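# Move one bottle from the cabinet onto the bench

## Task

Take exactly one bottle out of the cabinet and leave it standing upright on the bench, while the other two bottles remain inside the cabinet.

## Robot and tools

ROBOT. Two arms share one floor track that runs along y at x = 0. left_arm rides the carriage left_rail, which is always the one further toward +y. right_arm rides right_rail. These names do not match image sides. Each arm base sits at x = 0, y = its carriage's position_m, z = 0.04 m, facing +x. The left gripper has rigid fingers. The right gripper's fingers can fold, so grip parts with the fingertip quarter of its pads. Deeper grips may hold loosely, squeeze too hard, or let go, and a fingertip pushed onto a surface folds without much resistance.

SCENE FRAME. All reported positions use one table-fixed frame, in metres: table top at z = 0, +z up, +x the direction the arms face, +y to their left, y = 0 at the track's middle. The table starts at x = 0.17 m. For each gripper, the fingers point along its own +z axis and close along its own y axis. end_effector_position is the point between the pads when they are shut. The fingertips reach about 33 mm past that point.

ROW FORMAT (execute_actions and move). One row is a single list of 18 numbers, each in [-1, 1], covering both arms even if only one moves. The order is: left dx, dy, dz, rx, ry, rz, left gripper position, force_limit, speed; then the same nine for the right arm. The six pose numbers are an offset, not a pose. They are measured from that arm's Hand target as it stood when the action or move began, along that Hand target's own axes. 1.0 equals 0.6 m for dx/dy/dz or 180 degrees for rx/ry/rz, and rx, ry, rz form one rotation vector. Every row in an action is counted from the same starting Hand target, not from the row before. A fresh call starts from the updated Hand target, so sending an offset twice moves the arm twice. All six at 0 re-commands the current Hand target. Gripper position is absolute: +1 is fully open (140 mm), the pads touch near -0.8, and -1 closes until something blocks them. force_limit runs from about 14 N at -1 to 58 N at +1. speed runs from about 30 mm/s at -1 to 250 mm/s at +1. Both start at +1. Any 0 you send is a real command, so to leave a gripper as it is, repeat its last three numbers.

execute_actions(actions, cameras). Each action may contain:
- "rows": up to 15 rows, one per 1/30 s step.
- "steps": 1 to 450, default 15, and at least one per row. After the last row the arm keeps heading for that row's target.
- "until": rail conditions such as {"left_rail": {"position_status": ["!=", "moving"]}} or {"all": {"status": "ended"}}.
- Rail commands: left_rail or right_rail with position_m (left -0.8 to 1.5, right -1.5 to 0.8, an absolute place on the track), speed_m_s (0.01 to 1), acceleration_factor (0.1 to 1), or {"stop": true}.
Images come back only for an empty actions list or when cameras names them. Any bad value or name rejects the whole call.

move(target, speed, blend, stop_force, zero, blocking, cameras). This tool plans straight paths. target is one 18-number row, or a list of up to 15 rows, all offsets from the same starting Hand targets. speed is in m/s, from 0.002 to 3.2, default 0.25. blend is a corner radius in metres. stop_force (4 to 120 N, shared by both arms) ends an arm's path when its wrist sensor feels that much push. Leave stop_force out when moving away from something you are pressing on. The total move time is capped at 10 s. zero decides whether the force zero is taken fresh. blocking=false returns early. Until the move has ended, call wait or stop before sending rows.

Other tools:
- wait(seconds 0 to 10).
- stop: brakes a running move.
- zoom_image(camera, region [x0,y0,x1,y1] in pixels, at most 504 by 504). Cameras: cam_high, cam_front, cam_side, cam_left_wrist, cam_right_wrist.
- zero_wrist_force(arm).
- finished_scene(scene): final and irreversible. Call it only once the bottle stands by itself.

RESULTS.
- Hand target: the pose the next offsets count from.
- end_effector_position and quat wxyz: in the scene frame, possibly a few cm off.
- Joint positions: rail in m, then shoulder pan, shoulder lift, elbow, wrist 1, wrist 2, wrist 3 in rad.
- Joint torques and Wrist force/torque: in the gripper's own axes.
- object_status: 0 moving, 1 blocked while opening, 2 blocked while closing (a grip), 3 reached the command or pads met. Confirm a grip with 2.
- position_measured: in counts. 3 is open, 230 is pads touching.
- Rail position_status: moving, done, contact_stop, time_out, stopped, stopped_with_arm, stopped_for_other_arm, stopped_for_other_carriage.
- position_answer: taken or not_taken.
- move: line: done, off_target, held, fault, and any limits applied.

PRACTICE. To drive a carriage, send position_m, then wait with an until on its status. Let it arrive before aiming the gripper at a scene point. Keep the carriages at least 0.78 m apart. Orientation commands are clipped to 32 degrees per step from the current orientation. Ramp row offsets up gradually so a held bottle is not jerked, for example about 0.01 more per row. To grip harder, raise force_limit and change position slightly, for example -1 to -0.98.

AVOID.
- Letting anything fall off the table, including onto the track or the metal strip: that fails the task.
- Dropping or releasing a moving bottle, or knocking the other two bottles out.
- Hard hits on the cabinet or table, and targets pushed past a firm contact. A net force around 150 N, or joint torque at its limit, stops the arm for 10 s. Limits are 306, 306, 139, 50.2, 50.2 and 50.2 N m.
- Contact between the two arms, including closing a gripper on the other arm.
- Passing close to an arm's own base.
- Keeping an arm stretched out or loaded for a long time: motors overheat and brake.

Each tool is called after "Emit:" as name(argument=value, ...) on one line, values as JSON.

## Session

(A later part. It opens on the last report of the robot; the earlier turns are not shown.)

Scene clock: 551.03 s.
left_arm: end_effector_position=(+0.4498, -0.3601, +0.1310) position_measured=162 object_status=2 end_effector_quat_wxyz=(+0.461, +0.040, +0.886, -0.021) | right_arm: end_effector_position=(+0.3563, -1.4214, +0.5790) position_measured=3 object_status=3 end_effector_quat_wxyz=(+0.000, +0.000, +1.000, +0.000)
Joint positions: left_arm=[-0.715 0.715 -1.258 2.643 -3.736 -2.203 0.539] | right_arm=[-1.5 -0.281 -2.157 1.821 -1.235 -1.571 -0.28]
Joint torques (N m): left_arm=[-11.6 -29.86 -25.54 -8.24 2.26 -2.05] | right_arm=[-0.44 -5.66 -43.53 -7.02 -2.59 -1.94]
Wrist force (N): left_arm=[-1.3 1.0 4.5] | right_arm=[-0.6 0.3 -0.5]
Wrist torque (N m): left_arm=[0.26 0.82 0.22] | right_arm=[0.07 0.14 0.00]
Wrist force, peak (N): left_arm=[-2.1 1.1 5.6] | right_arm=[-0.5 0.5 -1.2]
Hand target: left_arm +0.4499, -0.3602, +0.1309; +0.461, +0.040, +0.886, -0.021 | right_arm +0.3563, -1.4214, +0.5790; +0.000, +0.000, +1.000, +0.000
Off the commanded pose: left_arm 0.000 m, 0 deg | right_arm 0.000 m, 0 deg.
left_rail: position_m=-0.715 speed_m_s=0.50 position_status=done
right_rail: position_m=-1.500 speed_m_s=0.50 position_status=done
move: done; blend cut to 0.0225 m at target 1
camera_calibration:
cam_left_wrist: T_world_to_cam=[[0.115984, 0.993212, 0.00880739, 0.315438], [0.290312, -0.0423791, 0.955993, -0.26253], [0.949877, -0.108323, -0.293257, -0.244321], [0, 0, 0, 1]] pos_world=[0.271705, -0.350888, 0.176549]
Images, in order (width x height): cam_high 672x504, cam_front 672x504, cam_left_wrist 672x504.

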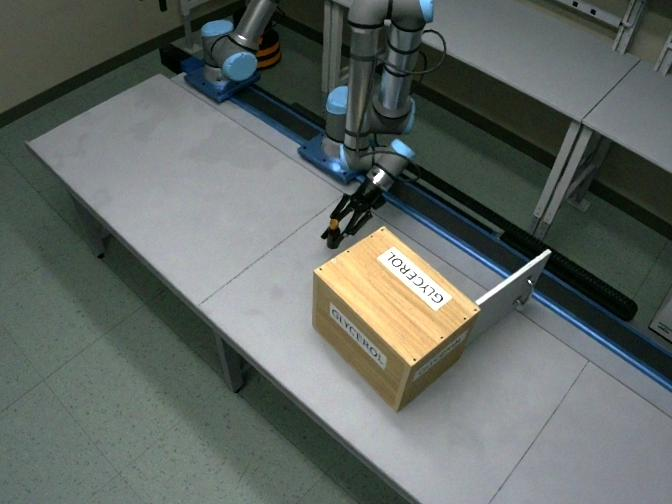

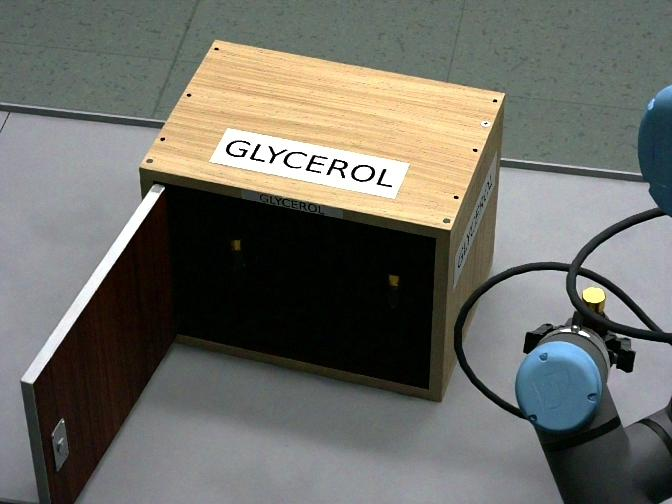

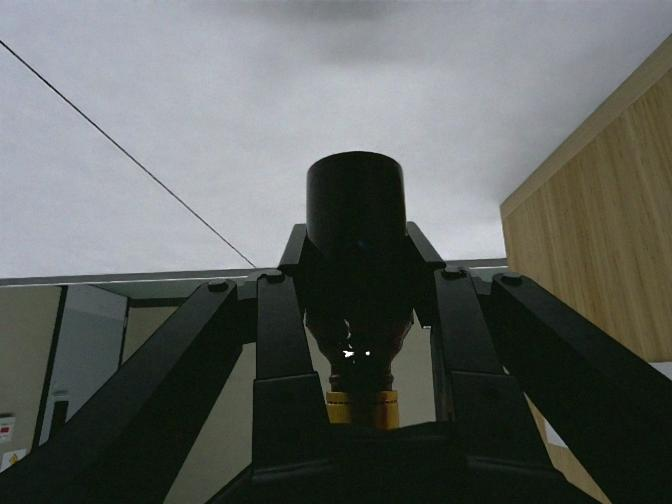

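Emit:
move(target=[0.09285,0,0.0650,0,0,0,-1,-0.1,-1,0,0,0,0,0,0,1,1,1], speed=0.07)

Emit:
move(target=[0.0273,0,0.01912,0,0,0,-1,-0.1,-1,0,0,0,0,0,0,1,1,1], speed=0.01, stop_force=6, cameras=["cam_high","cam_side","cam_left_wrist"])

Scene clock: 560.00 s.
left_arm: end_effector_position=(+0.4499, -0.3601, +0.0630) position_measured=162 object_status=2 end_effector_quat_wxyz=(+0.461, +0.040, +0.886, -0.021) | right_arm: end_effector_position=(+0.3563, -1.4214, +0.5790) position_measured=3 object_status=3 end_effector_quat_wxyz=(+0.000, +0.000, +1.000, +0.000)
Joint positions: left_arm=[-0.715 0.715 -1.027 2.638 -3.962 -2.203 0.539] | right_arm=[-1.5 -0.281 -2.157 1.821 -1.235 -1.571 -0.28]
Joint torques (N m): left_arm=[-4.77 -39.47 -14.31 -7.91 -4.39 -1.68] | right_arm=[-0.11 -5.93 -43.2 -7.24 -2.6 -1.78]
Wrist force (N): left_arm=[-1.6 0.7 4.1] | right_arm=[-0.5 0.4 -0.3]
Wrist torque (N m): left_arm=[0.23 0.96 0.18] | right_arm=[0.08 0.12 0.00]
Wrist force, peak (N): left_arm=[-1.5 1.0 4.7] | right_arm=[-0.3 0.6 -1.2]
Hand target: left_arm +0.4499, -0.3601, +0.0629; +0.461, +0.040, +0.886, -0.021 | right_arm +0.3563, -1.4214, +0.5790; +0.000, +0.000, +1.000, +0.000
Off the commanded pose: left_arm 0.000 m, 0 deg | right_arm 0.000 m, 0 deg.
left_rail: position_m=-0.715 speed_m_s=0.50 position_status=done
right_rail: position_m=-1.500 speed_m_s=0.50 position_status=done
move: done

Scene clock: 563.00 s.
left_arm: end_effector_position=(+0.4499, -0.3601, +0.0469) position_measured=162 object_status=2 end_effector_quat_wxyz=(+0.461, +0.040, +0.886, -0.021) | right_arm: end_effector_position=(+0.3563, -1.4214, +0.5790) position_measured=3 object_status=3 end_effector_quat_wxyz=(+0.000, +0.000, +1.000, +0.000)
Joint positions: left_arm=[-0.715 0.715 -0.973 2.633 -4.011 -2.203 0.539] | right_arm=[-1.5 -0.281 -2.157 1.821 -1.235 -1.571 -0.28]
Joint torques (N m): left_arm=[-5.48 -80.16 9.37 -6.59 2.1 0.27] | right_arm=[0.01 -6.34 -43.29 -7.15 -2.69 -1.58]
Wrist force (N): left_arm=[-1.6 0.5 4.7] | right_arm=[-0.2 0.3 -0.8]
Wrist torque (N m): left_arm=[0.22 0.93 0.19] | right_arm=[0.06 0.04 0.00]
Wrist force, peak (N): left_arm=[-11.8 -2.4 -11.4] | right_arm=[-0.6 0.4 -1.0]
Hand target: left_arm +0.4499, -0.3601, +0.0469; +0.461, +0.040, +0.886, -0.021 (not the last commanded pose) | right_arm +0.3563, -1.4214, +0.5790; +0.000, +0.000, +1.000, +0.000
Off the commanded pose: left_arm 0.004 m, 0 deg | right_arm 0.000 m, 0 deg.
left_rail: position_m=-0.715 speed_m_s=0.50 position_status=done
right_rail: position_m=-1.500 speed_m_s=0.50 position_status=done
move: contact (left_arm)
camera_calibration:
cam_left_wrist: T_world_to_cam=[[0.115983, 0.993212, 0.00879738, 0.316167], [0.290404, -0.0423795, 0.955965, -0.182278], [0.949849, -0.108321, -0.293348, -0.269033], [0, 0, 0, 1]] pos_world=[0.271805, -0.350888, 0.0925494]
Images, in order (width x height): cam_high 672x504, cam_side 672x504, cam_left_wrist 672x504.

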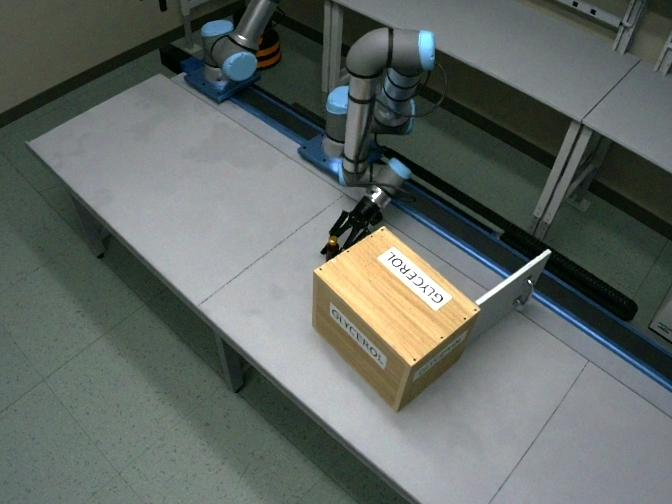

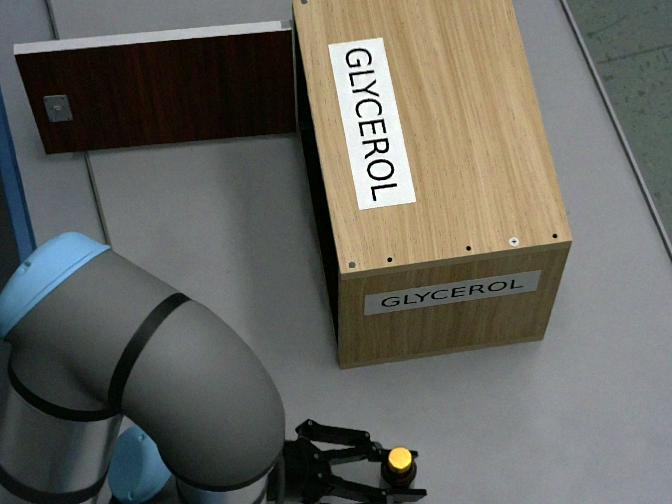

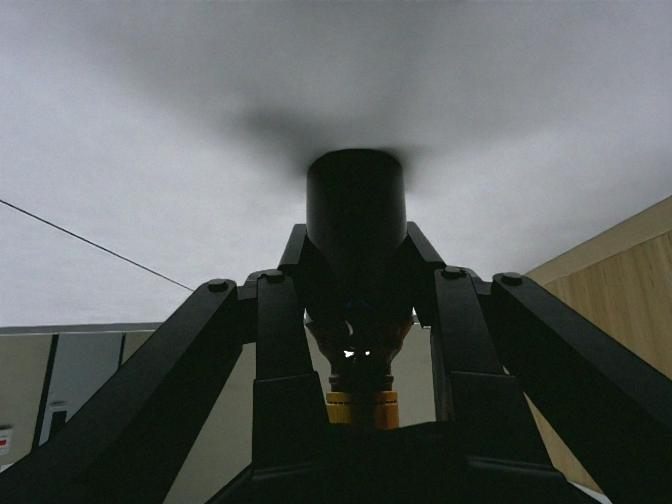

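Emit:
move(target=[0.0055,0,0.0038,0,0,0,-1,-0.1,-1,0,0,0,0,0,0,1,1,1], speed=0.004, stop_force=5)

Scene clock: 566.87 s.
left_arm: end_effector_position=(+0.4499, -0.3602, +0.0467) position_measured=162 object_status=2 end_effector_quat_wxyz=(+0.461, +0.040, +0.886, -0.021) | right_arm: end_effector_position=(+0.3563, -1.4214, +0.5790) position_measured=3 object_status=3 end_effector_quat_wxyz=(+0.000, +0.000, +1.000, +0.000)
Joint positions: left_arm=[-0.715 0.715 -0.972 2.633 -4.011 -2.203 0.539] | right_arm=[-1.5 -0.281 -2.157 1.821 -1.235 -1.571 -0.28]
Joint torques (N m): left_arm=[6.53 -74.94 -0.61 -1.86 2.1 0.45] | right_arm=[1.25 -5.87 -43.47 -7.34 -2.72 -1.89]
Wrist force (N): left_arm=[-6.7 1.2 -3.0] | right_arm=[-0.3 0.5 -0.7]
Wrist torque (N m): left_arm=[0.15 0.95 0.28] | right_arm=[0.10 0.08 0.00]
Wrist force, peak (N): left_arm=[-8.4 0.0 -6.1] | right_arm=[-0.6 0.6 -1.0]
Hand target: left_arm +0.4499, -0.3602, +0.0468; +0.461, +0.040, +0.886, -0.021 (not the last commanded pose) | right_arm +0.3563, -1.4214, +0.5790; +0.000, +0.000, +1.000, +0.000
Off the commanded pose: left_arm 0.004 m, 0 deg | right_arm 0.000 m, 0 deg.
left_rail: position_m=-0.715 speed_m_s=0.50 position_status=done
right_rail: position_m=-1.500 speed_m_s=0.50 position_status=done
move: contact (left_arm)

Emit:
execute_actions(actions=[{"rows":[[0,0,0,0,0,0,-0.03,-0.1,-1,0,0,0,0,0,0,1,1,1]],"steps":45}], cameras=["cam_left_wrist"])

Scene clock: 575.13 s.
left_arm: end_effector_position=(+0.4499, -0.3602, +0.0468) position_measured=132 object_status=3 end_effector_quat_wxyz=(+0.461, +0.040, +0.886, -0.021) | right_arm: end_effector_position=(+0.3563, -1.4214, +0.5790) position_measured=3 object_status=3 end_effector_quat_wxyz=(+0.000, +0.000, +1.000, +0.000)
Joint positions: left_arm=[-0.715 0.715 -0.973 2.633 -4.011 -2.203 0.539] | right_arm=[-1.5 -0.281 -2.157 1.821 -1.235 -1.571 -0.281]
Joint torques (N m): left_arm=[5.68 -76.39 -1.73 -5.37 2.34 0.25] | right_arm=[0.96 -6.76 -43.58 -7.34 -2.54 -1.7]
Wrist force (N): left_arm=[-3.6 0.7 2.6] | right_arm=[-0.1 0.4 -0.8]
Wrist torque (N m): left_arm=[0.29 0.90 0.19] | right_arm=[0.09 0.02 0.00]
Wrist force, peak (N): left_arm=[-6.6 1.0 -2.7] | right_arm=[-0.6 0.4 -1.1]
Hand target: left_arm +0.4499, -0.3602, +0.0468; +0.461, +0.040, +0.886, -0.021 | right_arm +0.3563, -1.4214, +0.5790; +0.000, +0.000, +1.000, +0.000
Off the commanded pose: left_arm 0.000 m, 0 deg | right_arm 0.000 m, 0 deg.
left_rail: position_m=-0.715 speed_m_s=0.50 position_status=done
right_rail: position_m=-1.500 speed_m_s=0.50 position_status=done
camera_calibration:
cam_left_wrist: T_world_to_cam=[[0.115921, 0.993218, 0.00894313, 0.316174], [0.290214, -0.0424797, 0.956019, -0.182075], [0.949915, -0.108227, -0.29317, -0.269093], [0, 0, 0, 1]] pos_world=[0.271805, -0.350888, 0.0923497]
Images, in order (width x height): cam_left_wrist 672x504.

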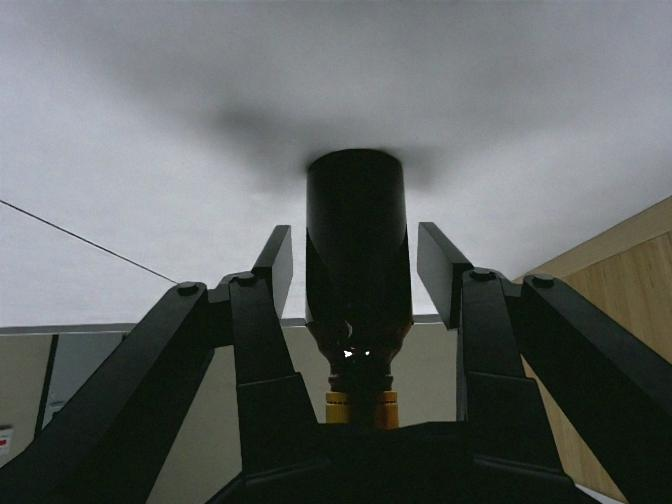

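Emit:
move(target=[0.13384,0,-0.19115,0,0,0,-0.03,-0.1,-1,0,0,0,0,0,0,1,1,1], speed=0.07, cameras=["cam_left_wrist","cam_high"])

Scene clock: 588.43 s.
left_arm: end_effector_position=(+0.3105, -0.3475, +0.0467) position_measured=132 object_status=3 end_effector_quat_wxyz=(+0.461, +0.040, +0.886, -0.021) | right_arm: end_effector_position=(+0.3563, -1.4214, +0.5790) position_measured=3 object_status=3 end_effector_quat_wxyz=(+0.000, +0.000, +1.000, +0.000)
Joint positions: left_arm=[-0.715 1.03 -1.033 2.713 -3.807 -2.401 0.871] | right_arm=[-1.5 -0.281 -2.157 1.821 -1.235 -1.571 -0.281]
Joint torques (N m): left_arm=[14.59 -72.11 6.18 -3.66 -5.26 1.92] | right_arm=[0.06 -4.46 -42.33 -7.11 -2.55 -1.87]
Wrist force (N): left_arm=[-2.5 0.1 2.1] | right_arm=[-0.5 0.3 -0.9]
Wrist torque (N m): left_arm=[0.17 0.73 -0.04] | right_arm=[0.07 0.12 0.00]
Wrist force, peak (N): left_arm=[-4.3 1.0 3.3] | right_arm=[-0.5 0.6 -1.1]
Hand target: left_arm +0.3105, -0.3475, +0.0467; +0.461, +0.040, +0.886, -0.021 | right_arm +0.3563, -1.4214, +0.5790; +0.000, +0.000, +1.000, +0.000
Off the commanded pose: left_arm 0.000 m, 0 deg | right_arm 0.000 m, 0 deg.
left_rail: position_m=-0.715 speed_m_s=0.50 position_status=done
right_rail: position_m=-1.500 speed_m_s=0.50 position_status=done
move: done
camera_calibration:
cam_left_wrist: T_world_to_cam=[[0.115911, 0.993219, 0.00894653, 0.319721], [0.290186, -0.042477, 0.956027, -0.141076], [0.949924, -0.108218, -0.293142, -0.135301], [0, 0, 0, 1]] pos_world=[0.132405, -0.338188, 0.0923497]
Images, in order (width x height): cam_high 672x504, cam_left_wrist 672x504.

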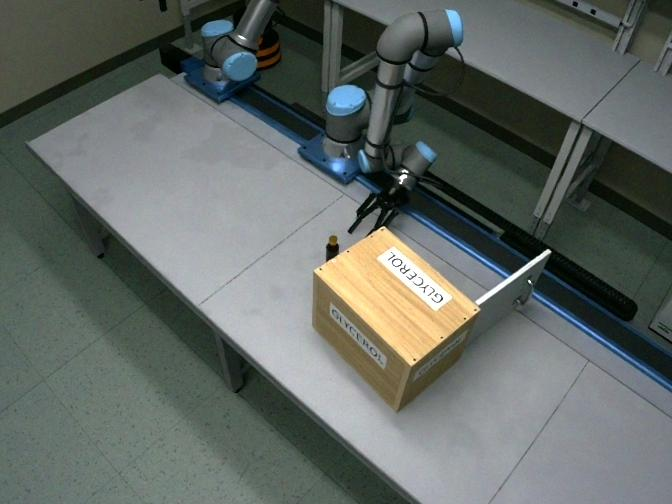

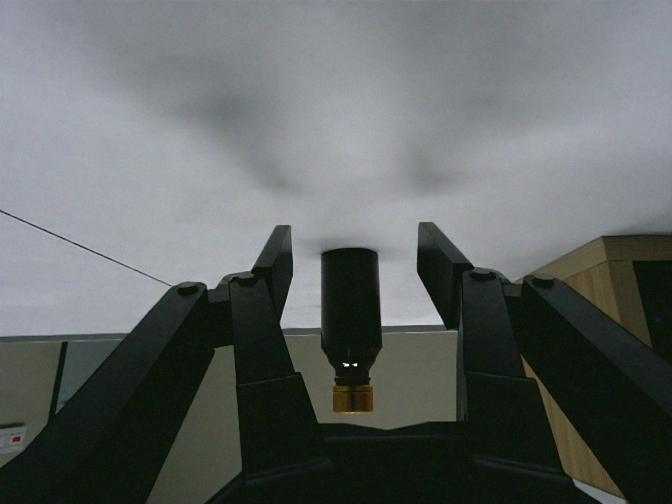

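Emit:
move(target=[[-0.3413,0,-0.2390,0,0,0,-0.8,-0.1,-1,0,0,0,0,0,0,1,1,1],[-0.7052,-0.0072,-0.3101,0,0.3056,0,-0.8,-0.1,-1,0,0,0,0,0,0,1,1,1]], speed=0.2, blend=[0.03,0])

Scene clock: 603.77 s.
left_arm: end_effector_position=(+0.3998, -0.3601, +0.5001) position_measured=229 object_status=3 end_effector_quat_wxyz=(+0.000, +0.045, +0.999, +0.000) | right_arm: end_effector_position=(+0.3563, -1.4214, +0.5790) position_measured=3 object_status=3 end_effector_quat_wxyz=(+0.000, +0.000, +1.000, +0.000)
Joint positions: left_arm=[-0.715 0.394 -1.877 1.815 -1.509 -1.571 0.485] | right_arm=[-1.5 -0.281 -2.157 1.821 -1.235 -1.571 -0.281]
Joint torques (N m): left_arm=[-10.41 -8.02 -62.28 -2.85 3.67 -1.83] | right_arm=[0.69 -4.92 -41.99 -7.32 -2.58 -1.83]
Wrist force (N): left_arm=[-0.4 0.7 0.3] | right_arm=[-0.3 0.7 -0.5]
Wrist torque (N m): left_arm=[0.15 0.05 0.10] | right_arm=[0.17 0.06 0.00]
Wrist force, peak (N): left_arm=[-2.7 0.4 2.5] | right_arm=[-0.6 0.3 -1.3]
Hand target: left_arm +0.3998, -0.3601, +0.5001; +0.000, +0.045, +0.999, +0.000 | right_arm +0.3563, -1.4214, +0.5790; +0.000, +0.000, +1.000, +0.000
Off the commanded pose: left_arm 0.000 m, 0 deg | right_arm 0.000 m, 0 deg.
left_rail: position_m=-0.715 speed_m_s=0.50 position_status=done
right_rail: position_m=-1.500 speed_m_s=0.50 position_status=done
move: done

Emit:
execute_actions(actions=[{"left_rail":{"position_m":-0.40,"speed_m_s":0.5},"steps":120,"until":{"left_rail":{"position_status":["!=","moving"]}}}], cameras=["cam_front","cam_high","cam_side"])

Scene clock: 608.67 s.
left_arm: end_effector_position=(+0.3998, -0.0451, +0.5001) position_measured=229 object_status=3 end_effector_quat_wxyz=(+0.000, +0.045, +0.999, +0.000) | right_arm: end_effector_position=(+0.3563, -1.4214, +0.5790) position_measured=3 object_status=3 end_effector_quat_wxyz=(+0.000, +0.000, +1.000, +0.000)
Joint positions: left_arm=[-0.4 0.394 -1.877 1.815 -1.508 -1.571 0.485] | right_arm=[-1.5 -0.281 -2.157 1.821 -1.235 -1.571 -0.281]
Joint torques (N m): left_arm=[-8.74 -20.09 -55.87 -3.59 1.87 -1.59] | right_arm=[0.31 -5.09 -42.1 -7.41 -2.43 -1.59]
Wrist force (N): left_arm=[-0.2 0.5 0.7] | right_arm=[-0.5 0.2 -0.4]
Wrist torque (N m): left_arm=[0.10 0.02 0.11] | right_arm=[0.06 0.12 0.00]
Wrist force, peak (N): left_arm=[-0.6 1.5 0.6] | right_arm=[-0.6 0.5 -1.2]
Hand target: left_arm +0.3998, -0.0451, +0.5001; +0.000, +0.045, +0.999, +0.000 | right_arm +0.3563, -1.4214, +0.5790; +0.000, +0.000, +1.000, +0.000
Tool commands: left_gripper/position=-0.8 left_gripper/force_limit=-0.1 left_gripper/speed=-1.0 right_gripper/position=+1.0 right_gripper/force_limit=+1.0 right_gripper/speed=+1.0
Off the commanded pose: left_arm 0.000 m, 0 deg | right_arm 0.000 m, 0 deg.
left_rail: position_m=-0.400 speed_m_s=0.50 position_status=done
right_rail: position_m=-1.500 speed_m_s=0.50 position_status=done
Images, in order (width x height): cam_high 672x504, cam_front 672x504, cam_side 672x504.

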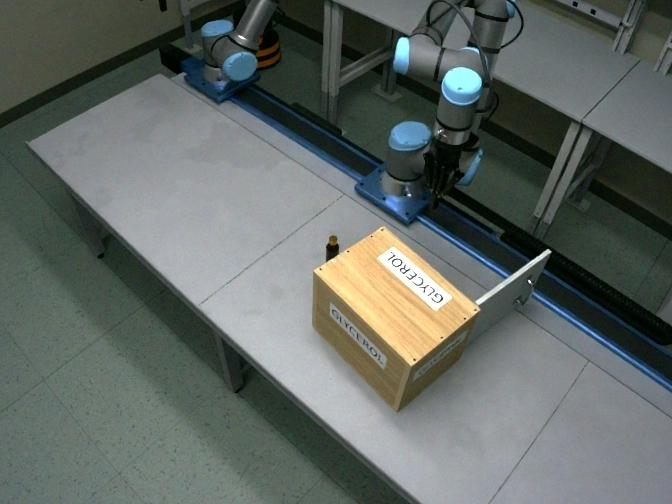

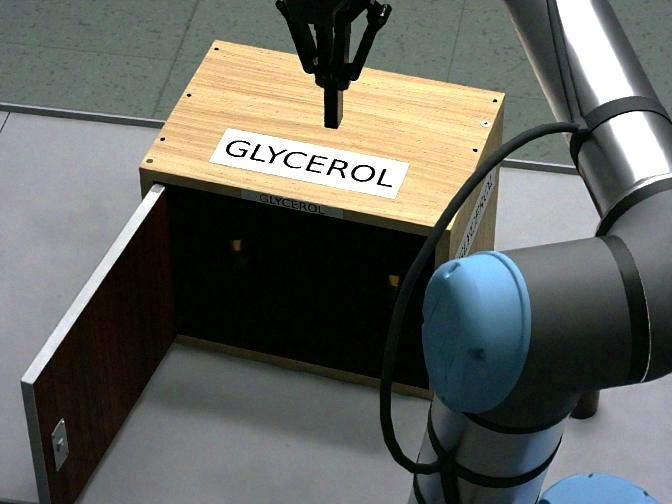

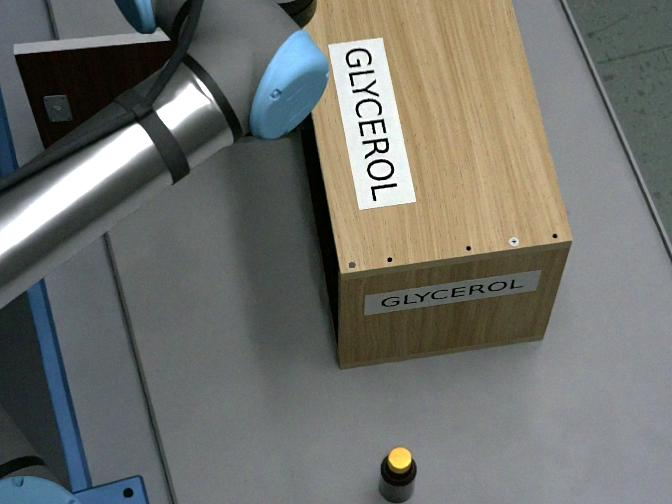

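Emit:
move(target=[0.4489,0.5417,0,0,0,0.3156,-0.8,-0.1,-1,0,0,0,0,0,0,1,1,1], speed=0.2, cameras=["cam_front","cam_side","cam_left_wrist"])

Scene clock: 644.93 s.
left_arm: end_effector_position=(+0.1611, +0.3030, +0.5001) position_measured=229 object_status=3 end_effector_quat_wxyz=(+0.000, +0.515, +0.857, +0.000) | right_arm: end_effector_position=(+0.3563, -1.4214, +0.5790) position_measured=3 object_status=3 end_effector_quat_wxyz=(+0.000, +0.000, +1.000, +0.000)
Joint positions: left_arm=[-0.4 1.102 -1.557 1.544 -1.558 -1.571 2.184] | right_arm=[-1.5 -0.281 -2.157 1.821 -1.235 -1.571 -0.281]
Joint torques (N m): left_arm=[14.8 -39.61 -61.49 -3.06 -3.13 2.07] | right_arm=[1.32 -6.73 -42.45 -7.23 -2.67 -1.73]
Wrist force (N): left_arm=[-1.0 0.3 0.4] | right_arm=[-0.3 0.4 -1.1]
Wrist torque (N m): left_arm=[0.14 0.27 -0.23] | right_arm=[0.10 0.08 0.00]
Wrist force, peak (N): left_arm=[-2.0 -0.8 0.9] | right_arm=[-0.5 0.4 -1.2]
Hand target: left_arm +0.1610, +0.3030, +0.5001; +0.000, +0.515, +0.857, +0.000 | right_arm +0.3563, -1.4214, +0.5790; +0.000, +0.000, +1.000, +0.000
Off the commanded pose: left_arm 0.000 m, 0 deg | right_arm 0.000 m, 0 deg.
left_rail: position_m=-0.400 speed_m_s=0.50 position_status=done
right_rail: position_m=-1.500 speed_m_s=0.50 position_status=done
move: done
camera_calibration:
cam_left_wrist: T_world_to_cam=[[0.892826, 0.450133, -0.0155681, -0.261432], [0.432581, -0.84736, 0.307983, 0.0414638], [0.125442, -0.28171, -0.951264, 0.724418], [0, 0, 0, 1]] pos_world=[0.124605, 0.35689, 0.672273]
Images, in order (width x height): cam_front 672x504, cam_side 672x504, cam_left_wrist 672x504.

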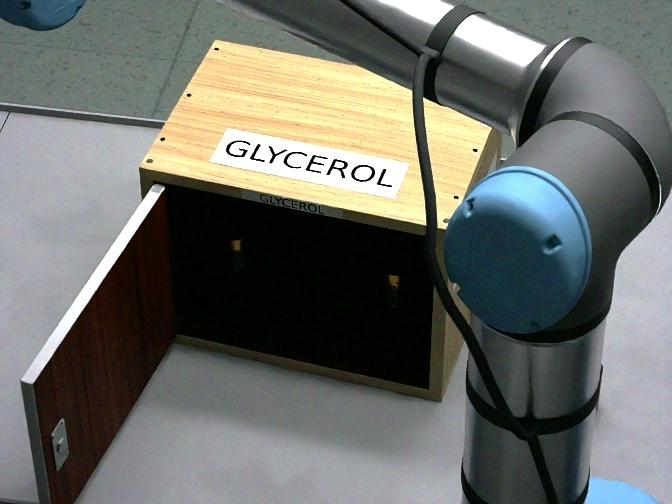

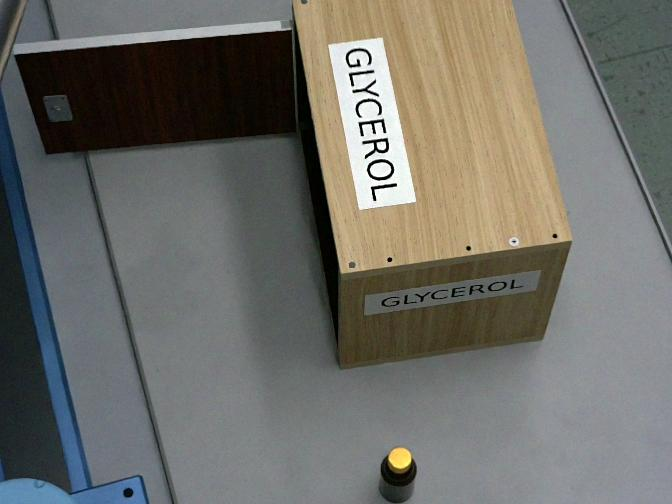

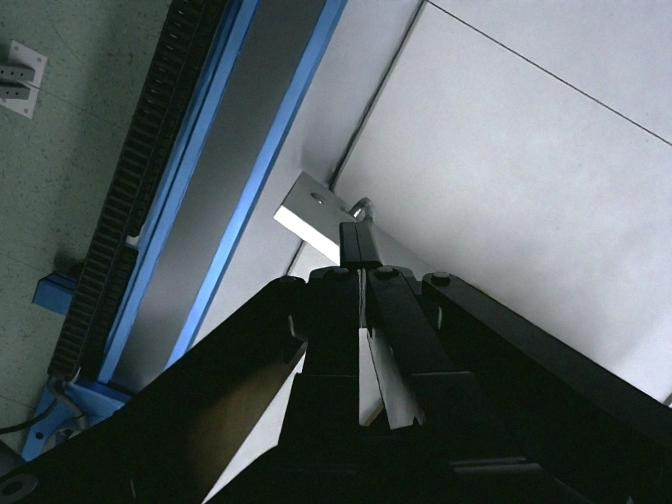

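Emit:
zoom_image(camera="cam_left_wrist", region=[240, 130, 480, 310])

Scaled by 2.100 from the camera's 672x504 image, which has a finer 960x720 frame.

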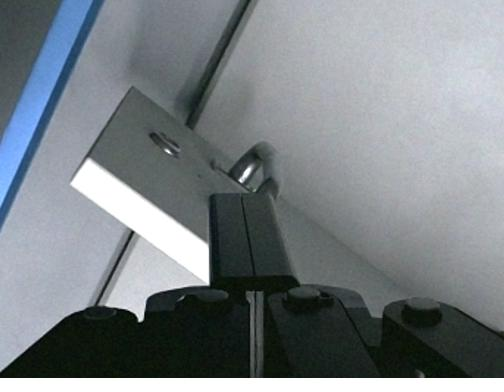

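Emit:
move(target=[0,0,0.4083,0,0,0,-0.8,-0.1,-1,0,0,0,0,0,0,1,1,1], speed=0.1, stop_force=15, cameras=["cam_front","cam_side","cam_left_wrist"])

Scene clock: 678.70 s.
left_arm: end_effector_position=(+0.1611, +0.3031, +0.2552) position_measured=229 object_status=3 end_effector_quat_wxyz=(+0.000, +0.515, +0.857, +0.000) | right_arm: end_effector_position=(+0.3563, -1.4214, +0.5790) position_measured=3 object_status=3 end_effector_quat_wxyz=(+0.000, +0.000, +1.000, +0.000)
Joint positions: left_arm=[-0.4 1.102 -1.474 1.898 -1.995 -1.571 2.184] | right_arm=[-1.5 -0.281 -2.157 1.821 -1.235 -1.571 -0.281]
Joint torques (N m): left_arm=[1.28 -43.91 -35.56 -6.71 3.24 1.44] | right_arm=[1.05 -5.18 -42.64 -7.33 -2.56 -1.84]
Wrist force (N): left_arm=[-0.7 1.0 0.8] | right_arm=[-0.4 0.3 -0.9]
Wrist torque (N m): left_arm=[0.25 0.28 -0.27] | right_arm=[0.07 0.11 0.01]
Wrist force, peak (N): left_arm=[-0.7 0.6 2.1] | right_arm=[-0.7 0.7 -1.2]
Hand target: left_arm +0.1611, +0.3031, +0.2551; +0.000, +0.515, +0.857, +0.000 | right_arm +0.3563, -1.4214, +0.5790; +0.000, +0.000, +1.000, +0.000
Off the commanded pose: left_arm 0.000 m, 0 deg | right_arm 0.000 m, 0 deg.
left_rail: position_m=-0.400 speed_m_s=0.50 position_status=done
right_rail: position_m=-1.500 speed_m_s=0.50 position_status=done
move: done
camera_calibration:
cam_left_wrist: T_world_to_cam=[[0.892929, 0.449929, -0.015542, -0.265243], [0.432366, -0.84743, 0.308094, 0.117009], [0.12545, -0.281826, -0.951229, 0.491411], [0, 0, 0, 1]] pos_world=[0.124605, 0.35699, 0.427273]
Images, in order (width x height): cam_front 672x504, cam_side 672x504, cam_left_wrist 672x504.

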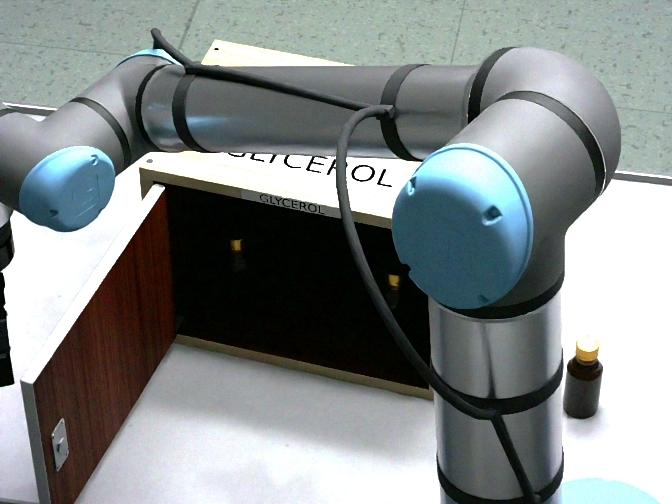

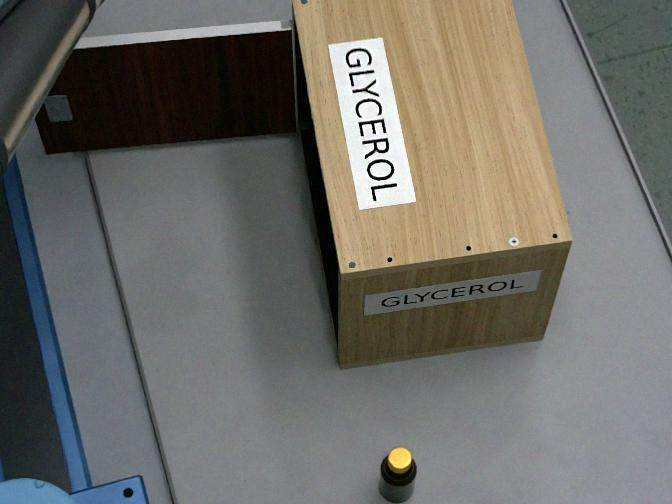

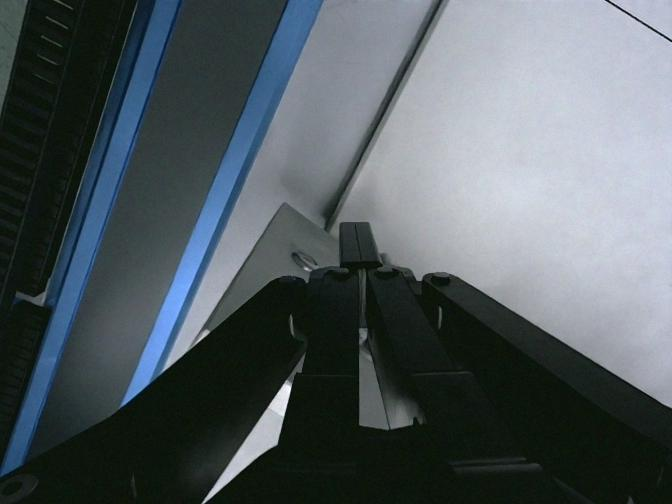

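Emit:
move(target=[[-0.05423,-0.05243,0,0,0,0,-0.8,-0.1,-1,0,0,0,0,0,0,1,1,1],[-0.11537,-0.09683,0,0,0,0,-0.8,-0.1,-1,0,0,0,0,0,0,1,1,1],[-0.18217,-0.13237,0,0,0,0,-0.8,-0.1,-1,0,0,0,0,0,0,1,1,1],[-0.25317,-0.15823,0,0,0,0,-0.8,-0.1,-1,0,0,0,0,0,0,1,1,1],[-0.32712,-0.17395,0,0,0,0,-0.8,-0.1,-1,0,0,0,0,0,0,1,1,1]], speed=0.06, blend=[0.01,0.01,0.01,0.01,0], stop_force=25, cameras=["cam_front","cam_side","cam_high","cam_left_wrist"])

Scene clock: 706.80 s.
left_arm: end_effector_position=(+0.1611, +0.0808, +0.2551) position_measured=229 object_status=3 end_effector_quat_wxyz=(+0.000, +0.515, +0.857, +0.000) | right_arm: end_effector_position=(+0.3563, -1.4214, +0.5790) position_measured=3 object_status=3 end_effector_quat_wxyz=(+0.000, +0.000, +1.000, +0.000)
Joint positions: left_arm=[-0.4 0.897 -1.859 2.24 -1.952 -1.571 1.979] | right_arm=[-1.5 -0.281 -2.157 1.821 -1.235 -1.571 -0.281]
Joint torques (N m): left_arm=[-11.89 -46.39 -35.43 -2.33 3.32 -1.68] | right_arm=[0.54 -4.72 -42.04 -7.29 -2.71 -1.91]
Wrist force (N): left_arm=[1.4 2.1 0.9] | right_arm=[-0.8 0.6 -1.1]
Wrist torque (N m): left_arm=[0.33 0.28 0.04] | right_arm=[0.13 0.19 0.00]
Wrist force, peak (N): left_arm=[2.3 3.9 1.2] | right_arm=[-0.4 0.7 -1.5]
Hand target: left_arm +0.1611, +0.0808, +0.2551; +0.000, +0.515, +0.857, +0.000 | right_arm +0.3563, -1.4214, +0.5790; +0.000, +0.000, +1.000, +0.000
Off the commanded pose: left_arm 0.000 m, 0 deg | right_arm 0.000 m, 0 deg.
left_rail: position_m=-0.400 speed_m_s=0.50 position_status=done
right_rail: position_m=-1.500 speed_m_s=0.50 position_status=done
move: done
camera_calibration:
cam_left_wrist: T_world_to_cam=[[0.892881, 0.450019, -0.0156683, -0.165086], [0.432496, -0.84739, 0.308023, -0.071323], [0.125339, -0.281805, -0.95125, 0.428794], [0, 0, 0, 1]] pos_world=[0.124505, 0.13469, 0.427272]
Images, in order (width x height): cam_high 672x504, cam_front 672x504, cam_side 672x504, cam_left_wrist 672x504.

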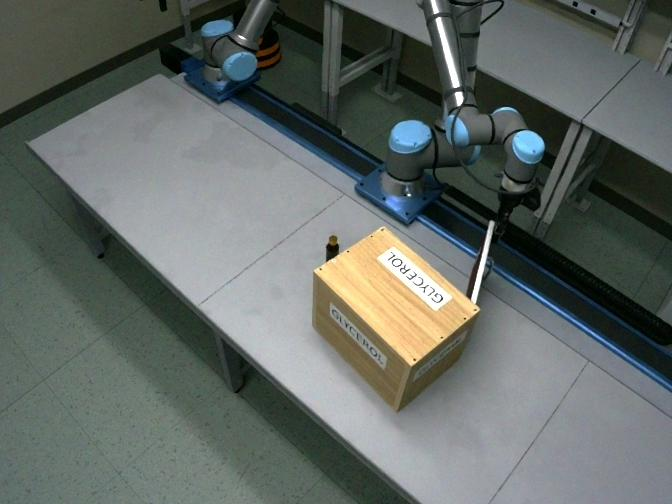

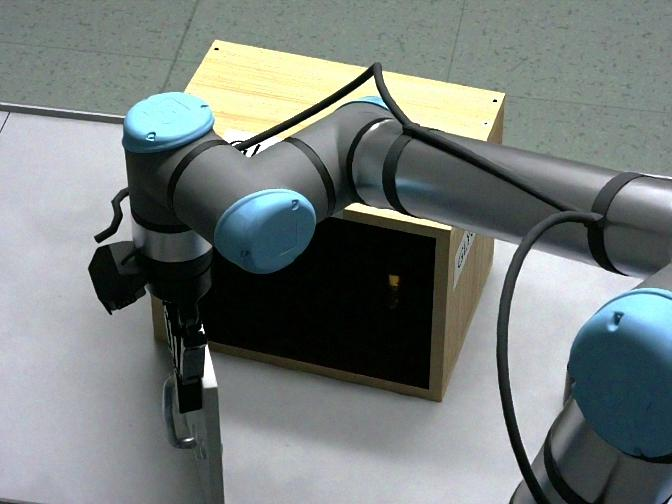

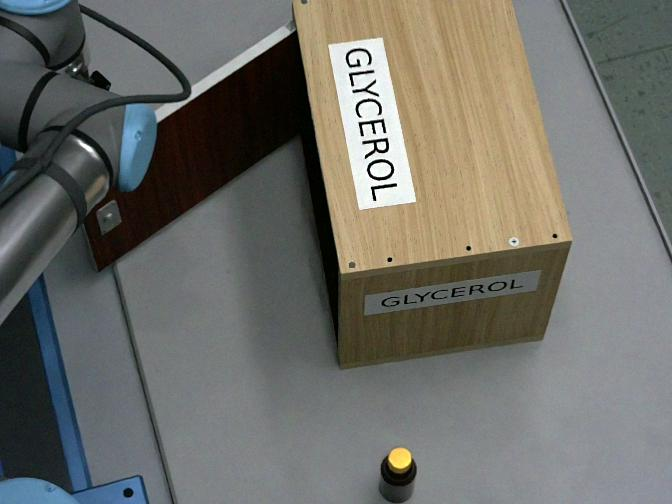

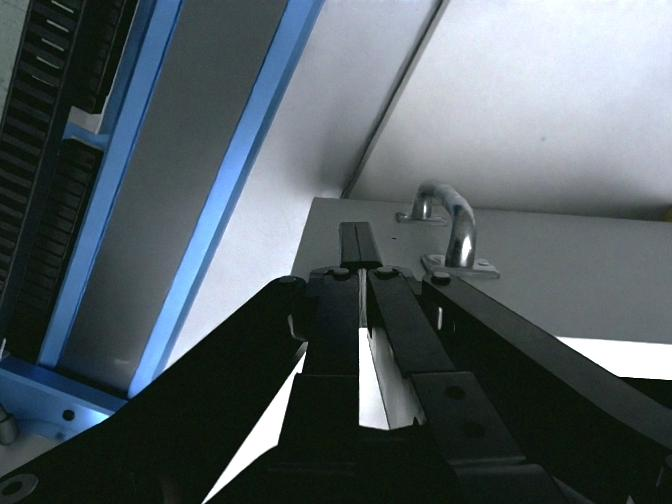

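Emit:
move(target=[[-0.0754,-0.00518,0,0,0,-0.05278,-0.8,-0.1,-1,0,0,0,0,0,0,1,1,1],[-0.15068,0.0001,0,0,0,-0.10556,-0.8,-0.1,-1,0,0,0,0,0,0,1,1,1],[-0.22467,0.0157,0,0,0,-0.15833,-0.8,-0.1,-1,0,0,0,0,0,0,1,1,1],[-0.29562,0.04157,0,0,0,-0.21111,-0.8,-0.1,-1,0,0,0,0,0,0,1,1,1],[-0.36242,0.07702,0,0,0,-0.26389,-0.8,-0.1,-1,0,0,0,0,0,0,1,1,1],[-0.42348,0.12157,0,0,0,-0.31556,-0.8,-0.1,-1,0,0,0,0,0,0,1,1,1]], speed=0.08, blend=[0.01,0.01,0.01,0.01,0.01,0], stop_force=25, cameras=["cam_front","cam_side","cam_high","cam_left_wrist"])

Scene clock: 729.00 s.
left_arm: end_effector_position=(+0.3447, -0.1093, +0.2551) position_measured=229 object_status=3 end_effector_quat_wxyz=(+0.000, +0.045, +0.999, +0.000) | right_arm: end_effector_position=(+0.3563, -1.4214, +0.5790) position_measured=3 object_status=3 end_effector_quat_wxyz=(+0.000, +0.000, +1.000, +0.000)
Joint positions: left_arm=[-0.4 0.304 -1.981 2.314 -1.904 -1.571 0.395] | right_arm=[-1.5 -0.281 -2.157 1.821 -1.235 -1.571 -0.281]
Joint torques (N m): left_arm=[-11.75 3.78 -58.9 -6.94 3.47 -1.55] | right_arm=[1.31 -4.72 -42.34 -7.58 -2.63 -1.82]
Wrist force (N): left_arm=[1.5 1.7 -0.4] | right_arm=[-0.5 0.5 -0.9]
Wrist torque (N m): left_arm=[0.26 0.09 0.03] | right_arm=[0.12 0.11 0.00]
Wrist force, peak (N): left_arm=[2.3 1.6 0.3] | right_arm=[-0.8 0.7 -1.2]
Hand target: left_arm +0.3447, -0.1093, +0.2551; +0.000, +0.045, +0.999, +0.000 | right_arm +0.3563, -1.4214, +0.5790; +0.000, +0.000, +1.000, +0.000
Off the commanded pose: left_arm 0.000 m, 0 deg | right_arm 0.000 m, 0 deg.
left_rail: position_m=-0.400 speed_m_s=0.50 position_status=done
right_rail: position_m=-1.500 speed_m_s=0.50 position_status=done
move: done
camera_calibration:
cam_left_wrist: T_world_to_cam=[[0.112328, 0.993548, -0.0156349, 0.0848946], [0.94581, -0.10208, 0.308258, -0.407296], [0.304673, -0.0494136, -0.951174, 0.315707], [0, 0, 0, 1]] pos_world=[0.279501, -0.110323, 0.427172]
Images, in order (width x height): cam_high 672x504, cam_front 672x504, cam_side 672x504, cam_left_wrist 672x504.

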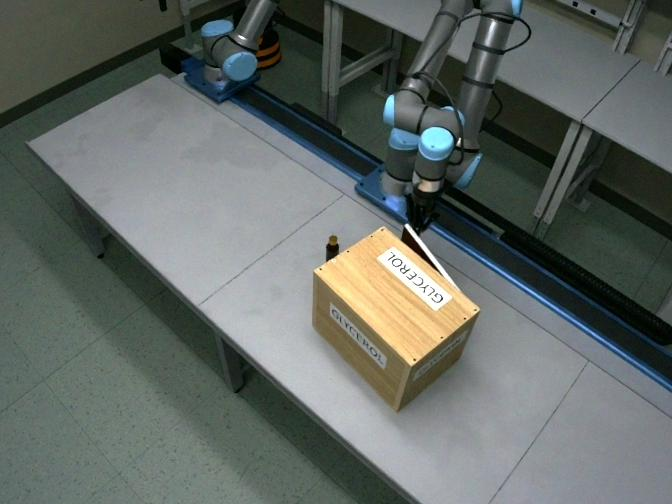

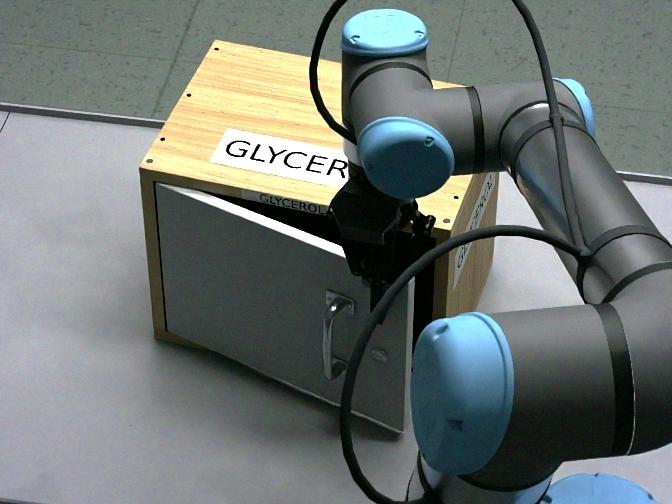

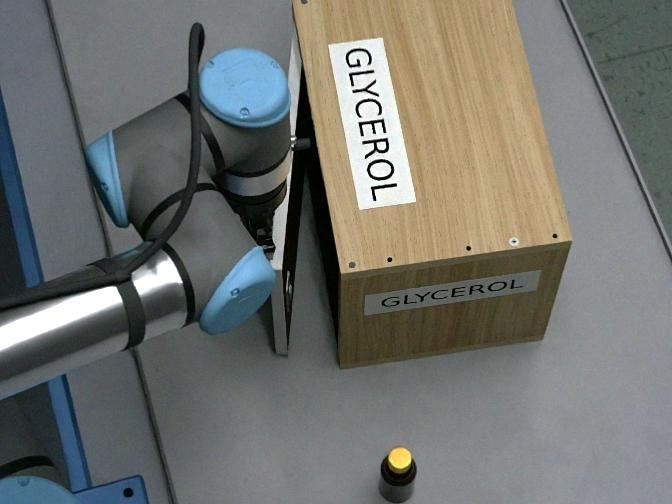

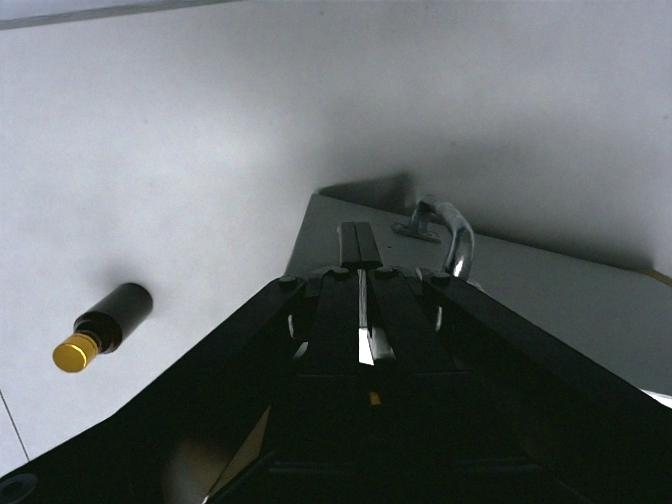

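Emit:
move(target=[[-0.05512,-0.01356,0,0,0,0,-0.8,-0.1,-1,0,0,0,0,0,0,1,1,1],[-0.09247,-0.01937,0,0,0,0,-0.8,-0.1,-1,0,0,0,0,0,0,1,1,1],[-0.13024,-0.02246,0,0,0,0,-0.8,-0.1,-1,0,0,0,0,0,0,1,1,1],[-0.14904,-0.02309,0,0,0,0,-0.8,-0.1,-1,0,0,0,0,0,0,1,1,1],[-0.16795,-0.02305,0,0,0,0,-0.8,-0.1,-1,0,0,0,0,0,0,1,1,1]], speed=0.03, blend=[0.008,0.008,0.008,0.008,0], stop_force=10, cameras=["cam_front","cam_side","cam_high","cam_left_wrist"])

Scene clock: 742.80 s.
left_arm: end_effector_position=(+0.4179, -0.1293, +0.2551) position_measured=229 object_status=3 end_effector_quat_wxyz=(+0.000, +0.045, +0.999, +0.000) | right_arm: end_effector_position=(+0.3563, -1.4214, +0.5790) position_measured=3 object_status=3 end_effector_quat_wxyz=(+0.000, +0.000, +1.000, +0.000)
Joint positions: left_arm=[-0.4 0.217 -1.878 2.253 -1.945 -1.571 0.308] | right_arm=[-1.5 -0.281 -2.157 1.821 -1.235 -1.571 -0.281]
Joint torques (N m): left_arm=[13.91 -44.9 -35.84 -3 -1.43 1.93] | right_arm=[0.01 -4.73 -42.05 -7.23 -2.42 -1.65]
Wrist force (N): left_arm=[0.0 0.7 -0.1] | right_arm=[-0.3 0.4 -1.0]
Wrist torque (N m): left_arm=[0.17 0.04 -0.16] | right_arm=[0.08 0.07 0.00]
Wrist force, peak (N): left_arm=[18.3 -1.7 -4.4] | right_arm=[-0.6 0.7 -1.5]
Hand target: left_arm +0.4179, -0.1293, +0.2551; +0.000, +0.045, +0.999, +0.000 (not the last commanded pose) | right_arm +0.3563, -1.4214, +0.5790; +0.000, +0.000, +1.000, +0.000
Off the commanded pose: left_arm 0.026 m, 0 deg | right_arm 0.000 m, 0 deg.
left_rail: position_m=-0.400 speed_m_s=0.50 position_status=done
right_rail: position_m=-1.500 speed_m_s=0.50 position_status=done
move: contact (left_arm); path passed 2 of 5 targets; blend cut to 0.0056 m at target 3, 0.0056 m at target 4
camera_calibration:
cam_left_wrist: T_world_to_cam=[[0.112422, 0.993538, -0.0156042, 0.0963865], [0.945799, -0.102179, 0.308258, -0.478696], [0.304672, -0.0494134, -0.951175, 0.292487], [0, 0, 0, 1]] pos_world=[0.352802, -0.130223, 0.427272]
Images, in order (width x height): cam_high 672x504, cam_front 672x504, cam_side 672x504, cam_left_wrist 672x504.

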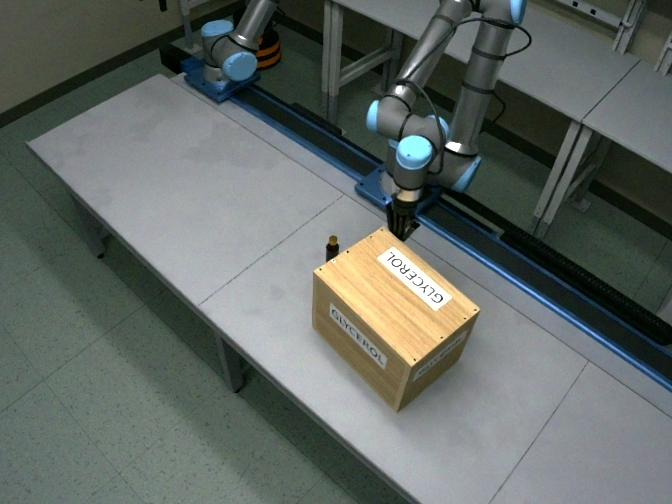

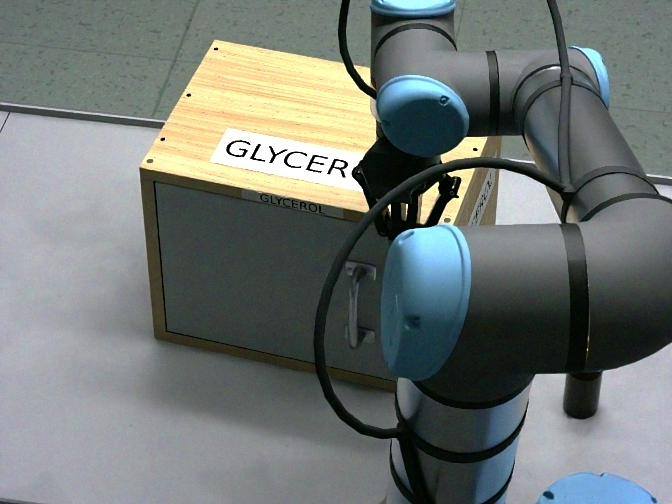

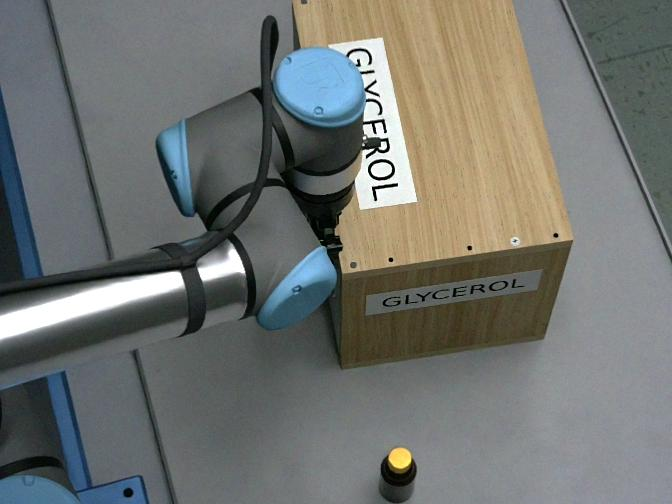

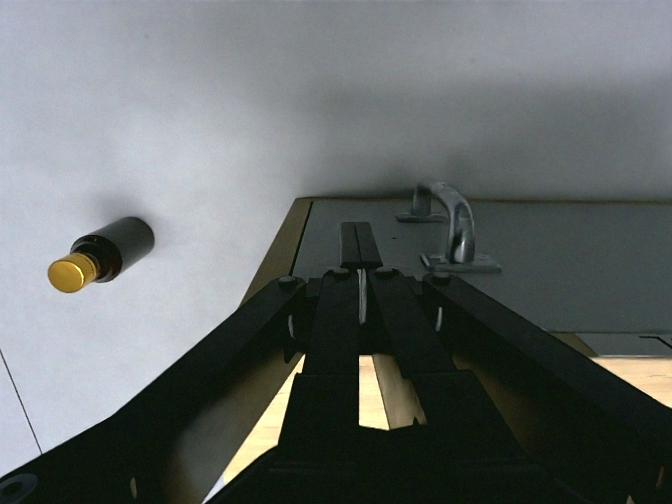

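Emit:
zoom_image(camera="cam_front", region=[130, 130, 420, 400])

Emit:
zoom_image(camera="cam_side", region=[280, 180, 440, 380])

Emit:
zoom_image(camera="cam_left_wrist", region=[230, 170, 672, 400])

Scaled by 1.738 from the camera's 672x504 image, which has a finer 960x720 frame.

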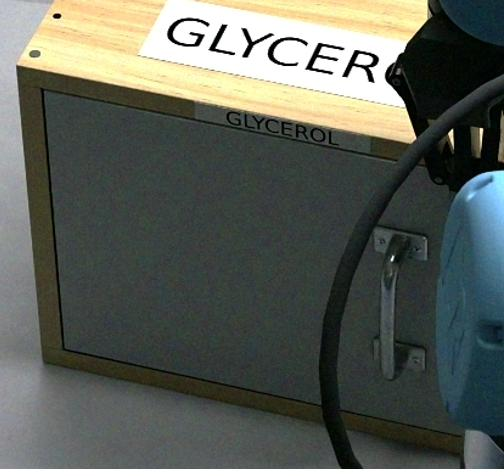

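Scaled by 2.520 from the camera's 672x504 image, which has a finer 960x720 frame.

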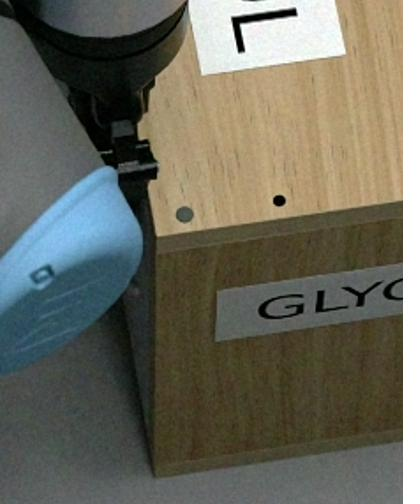

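Scaled by 1.140 from the camera's 672x504 image, which has a finer 960x720 frame.

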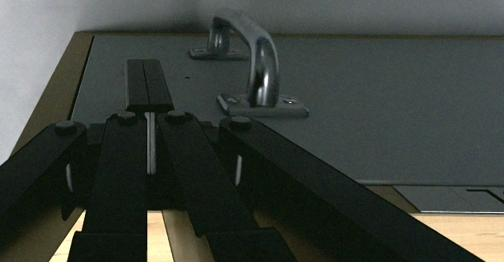

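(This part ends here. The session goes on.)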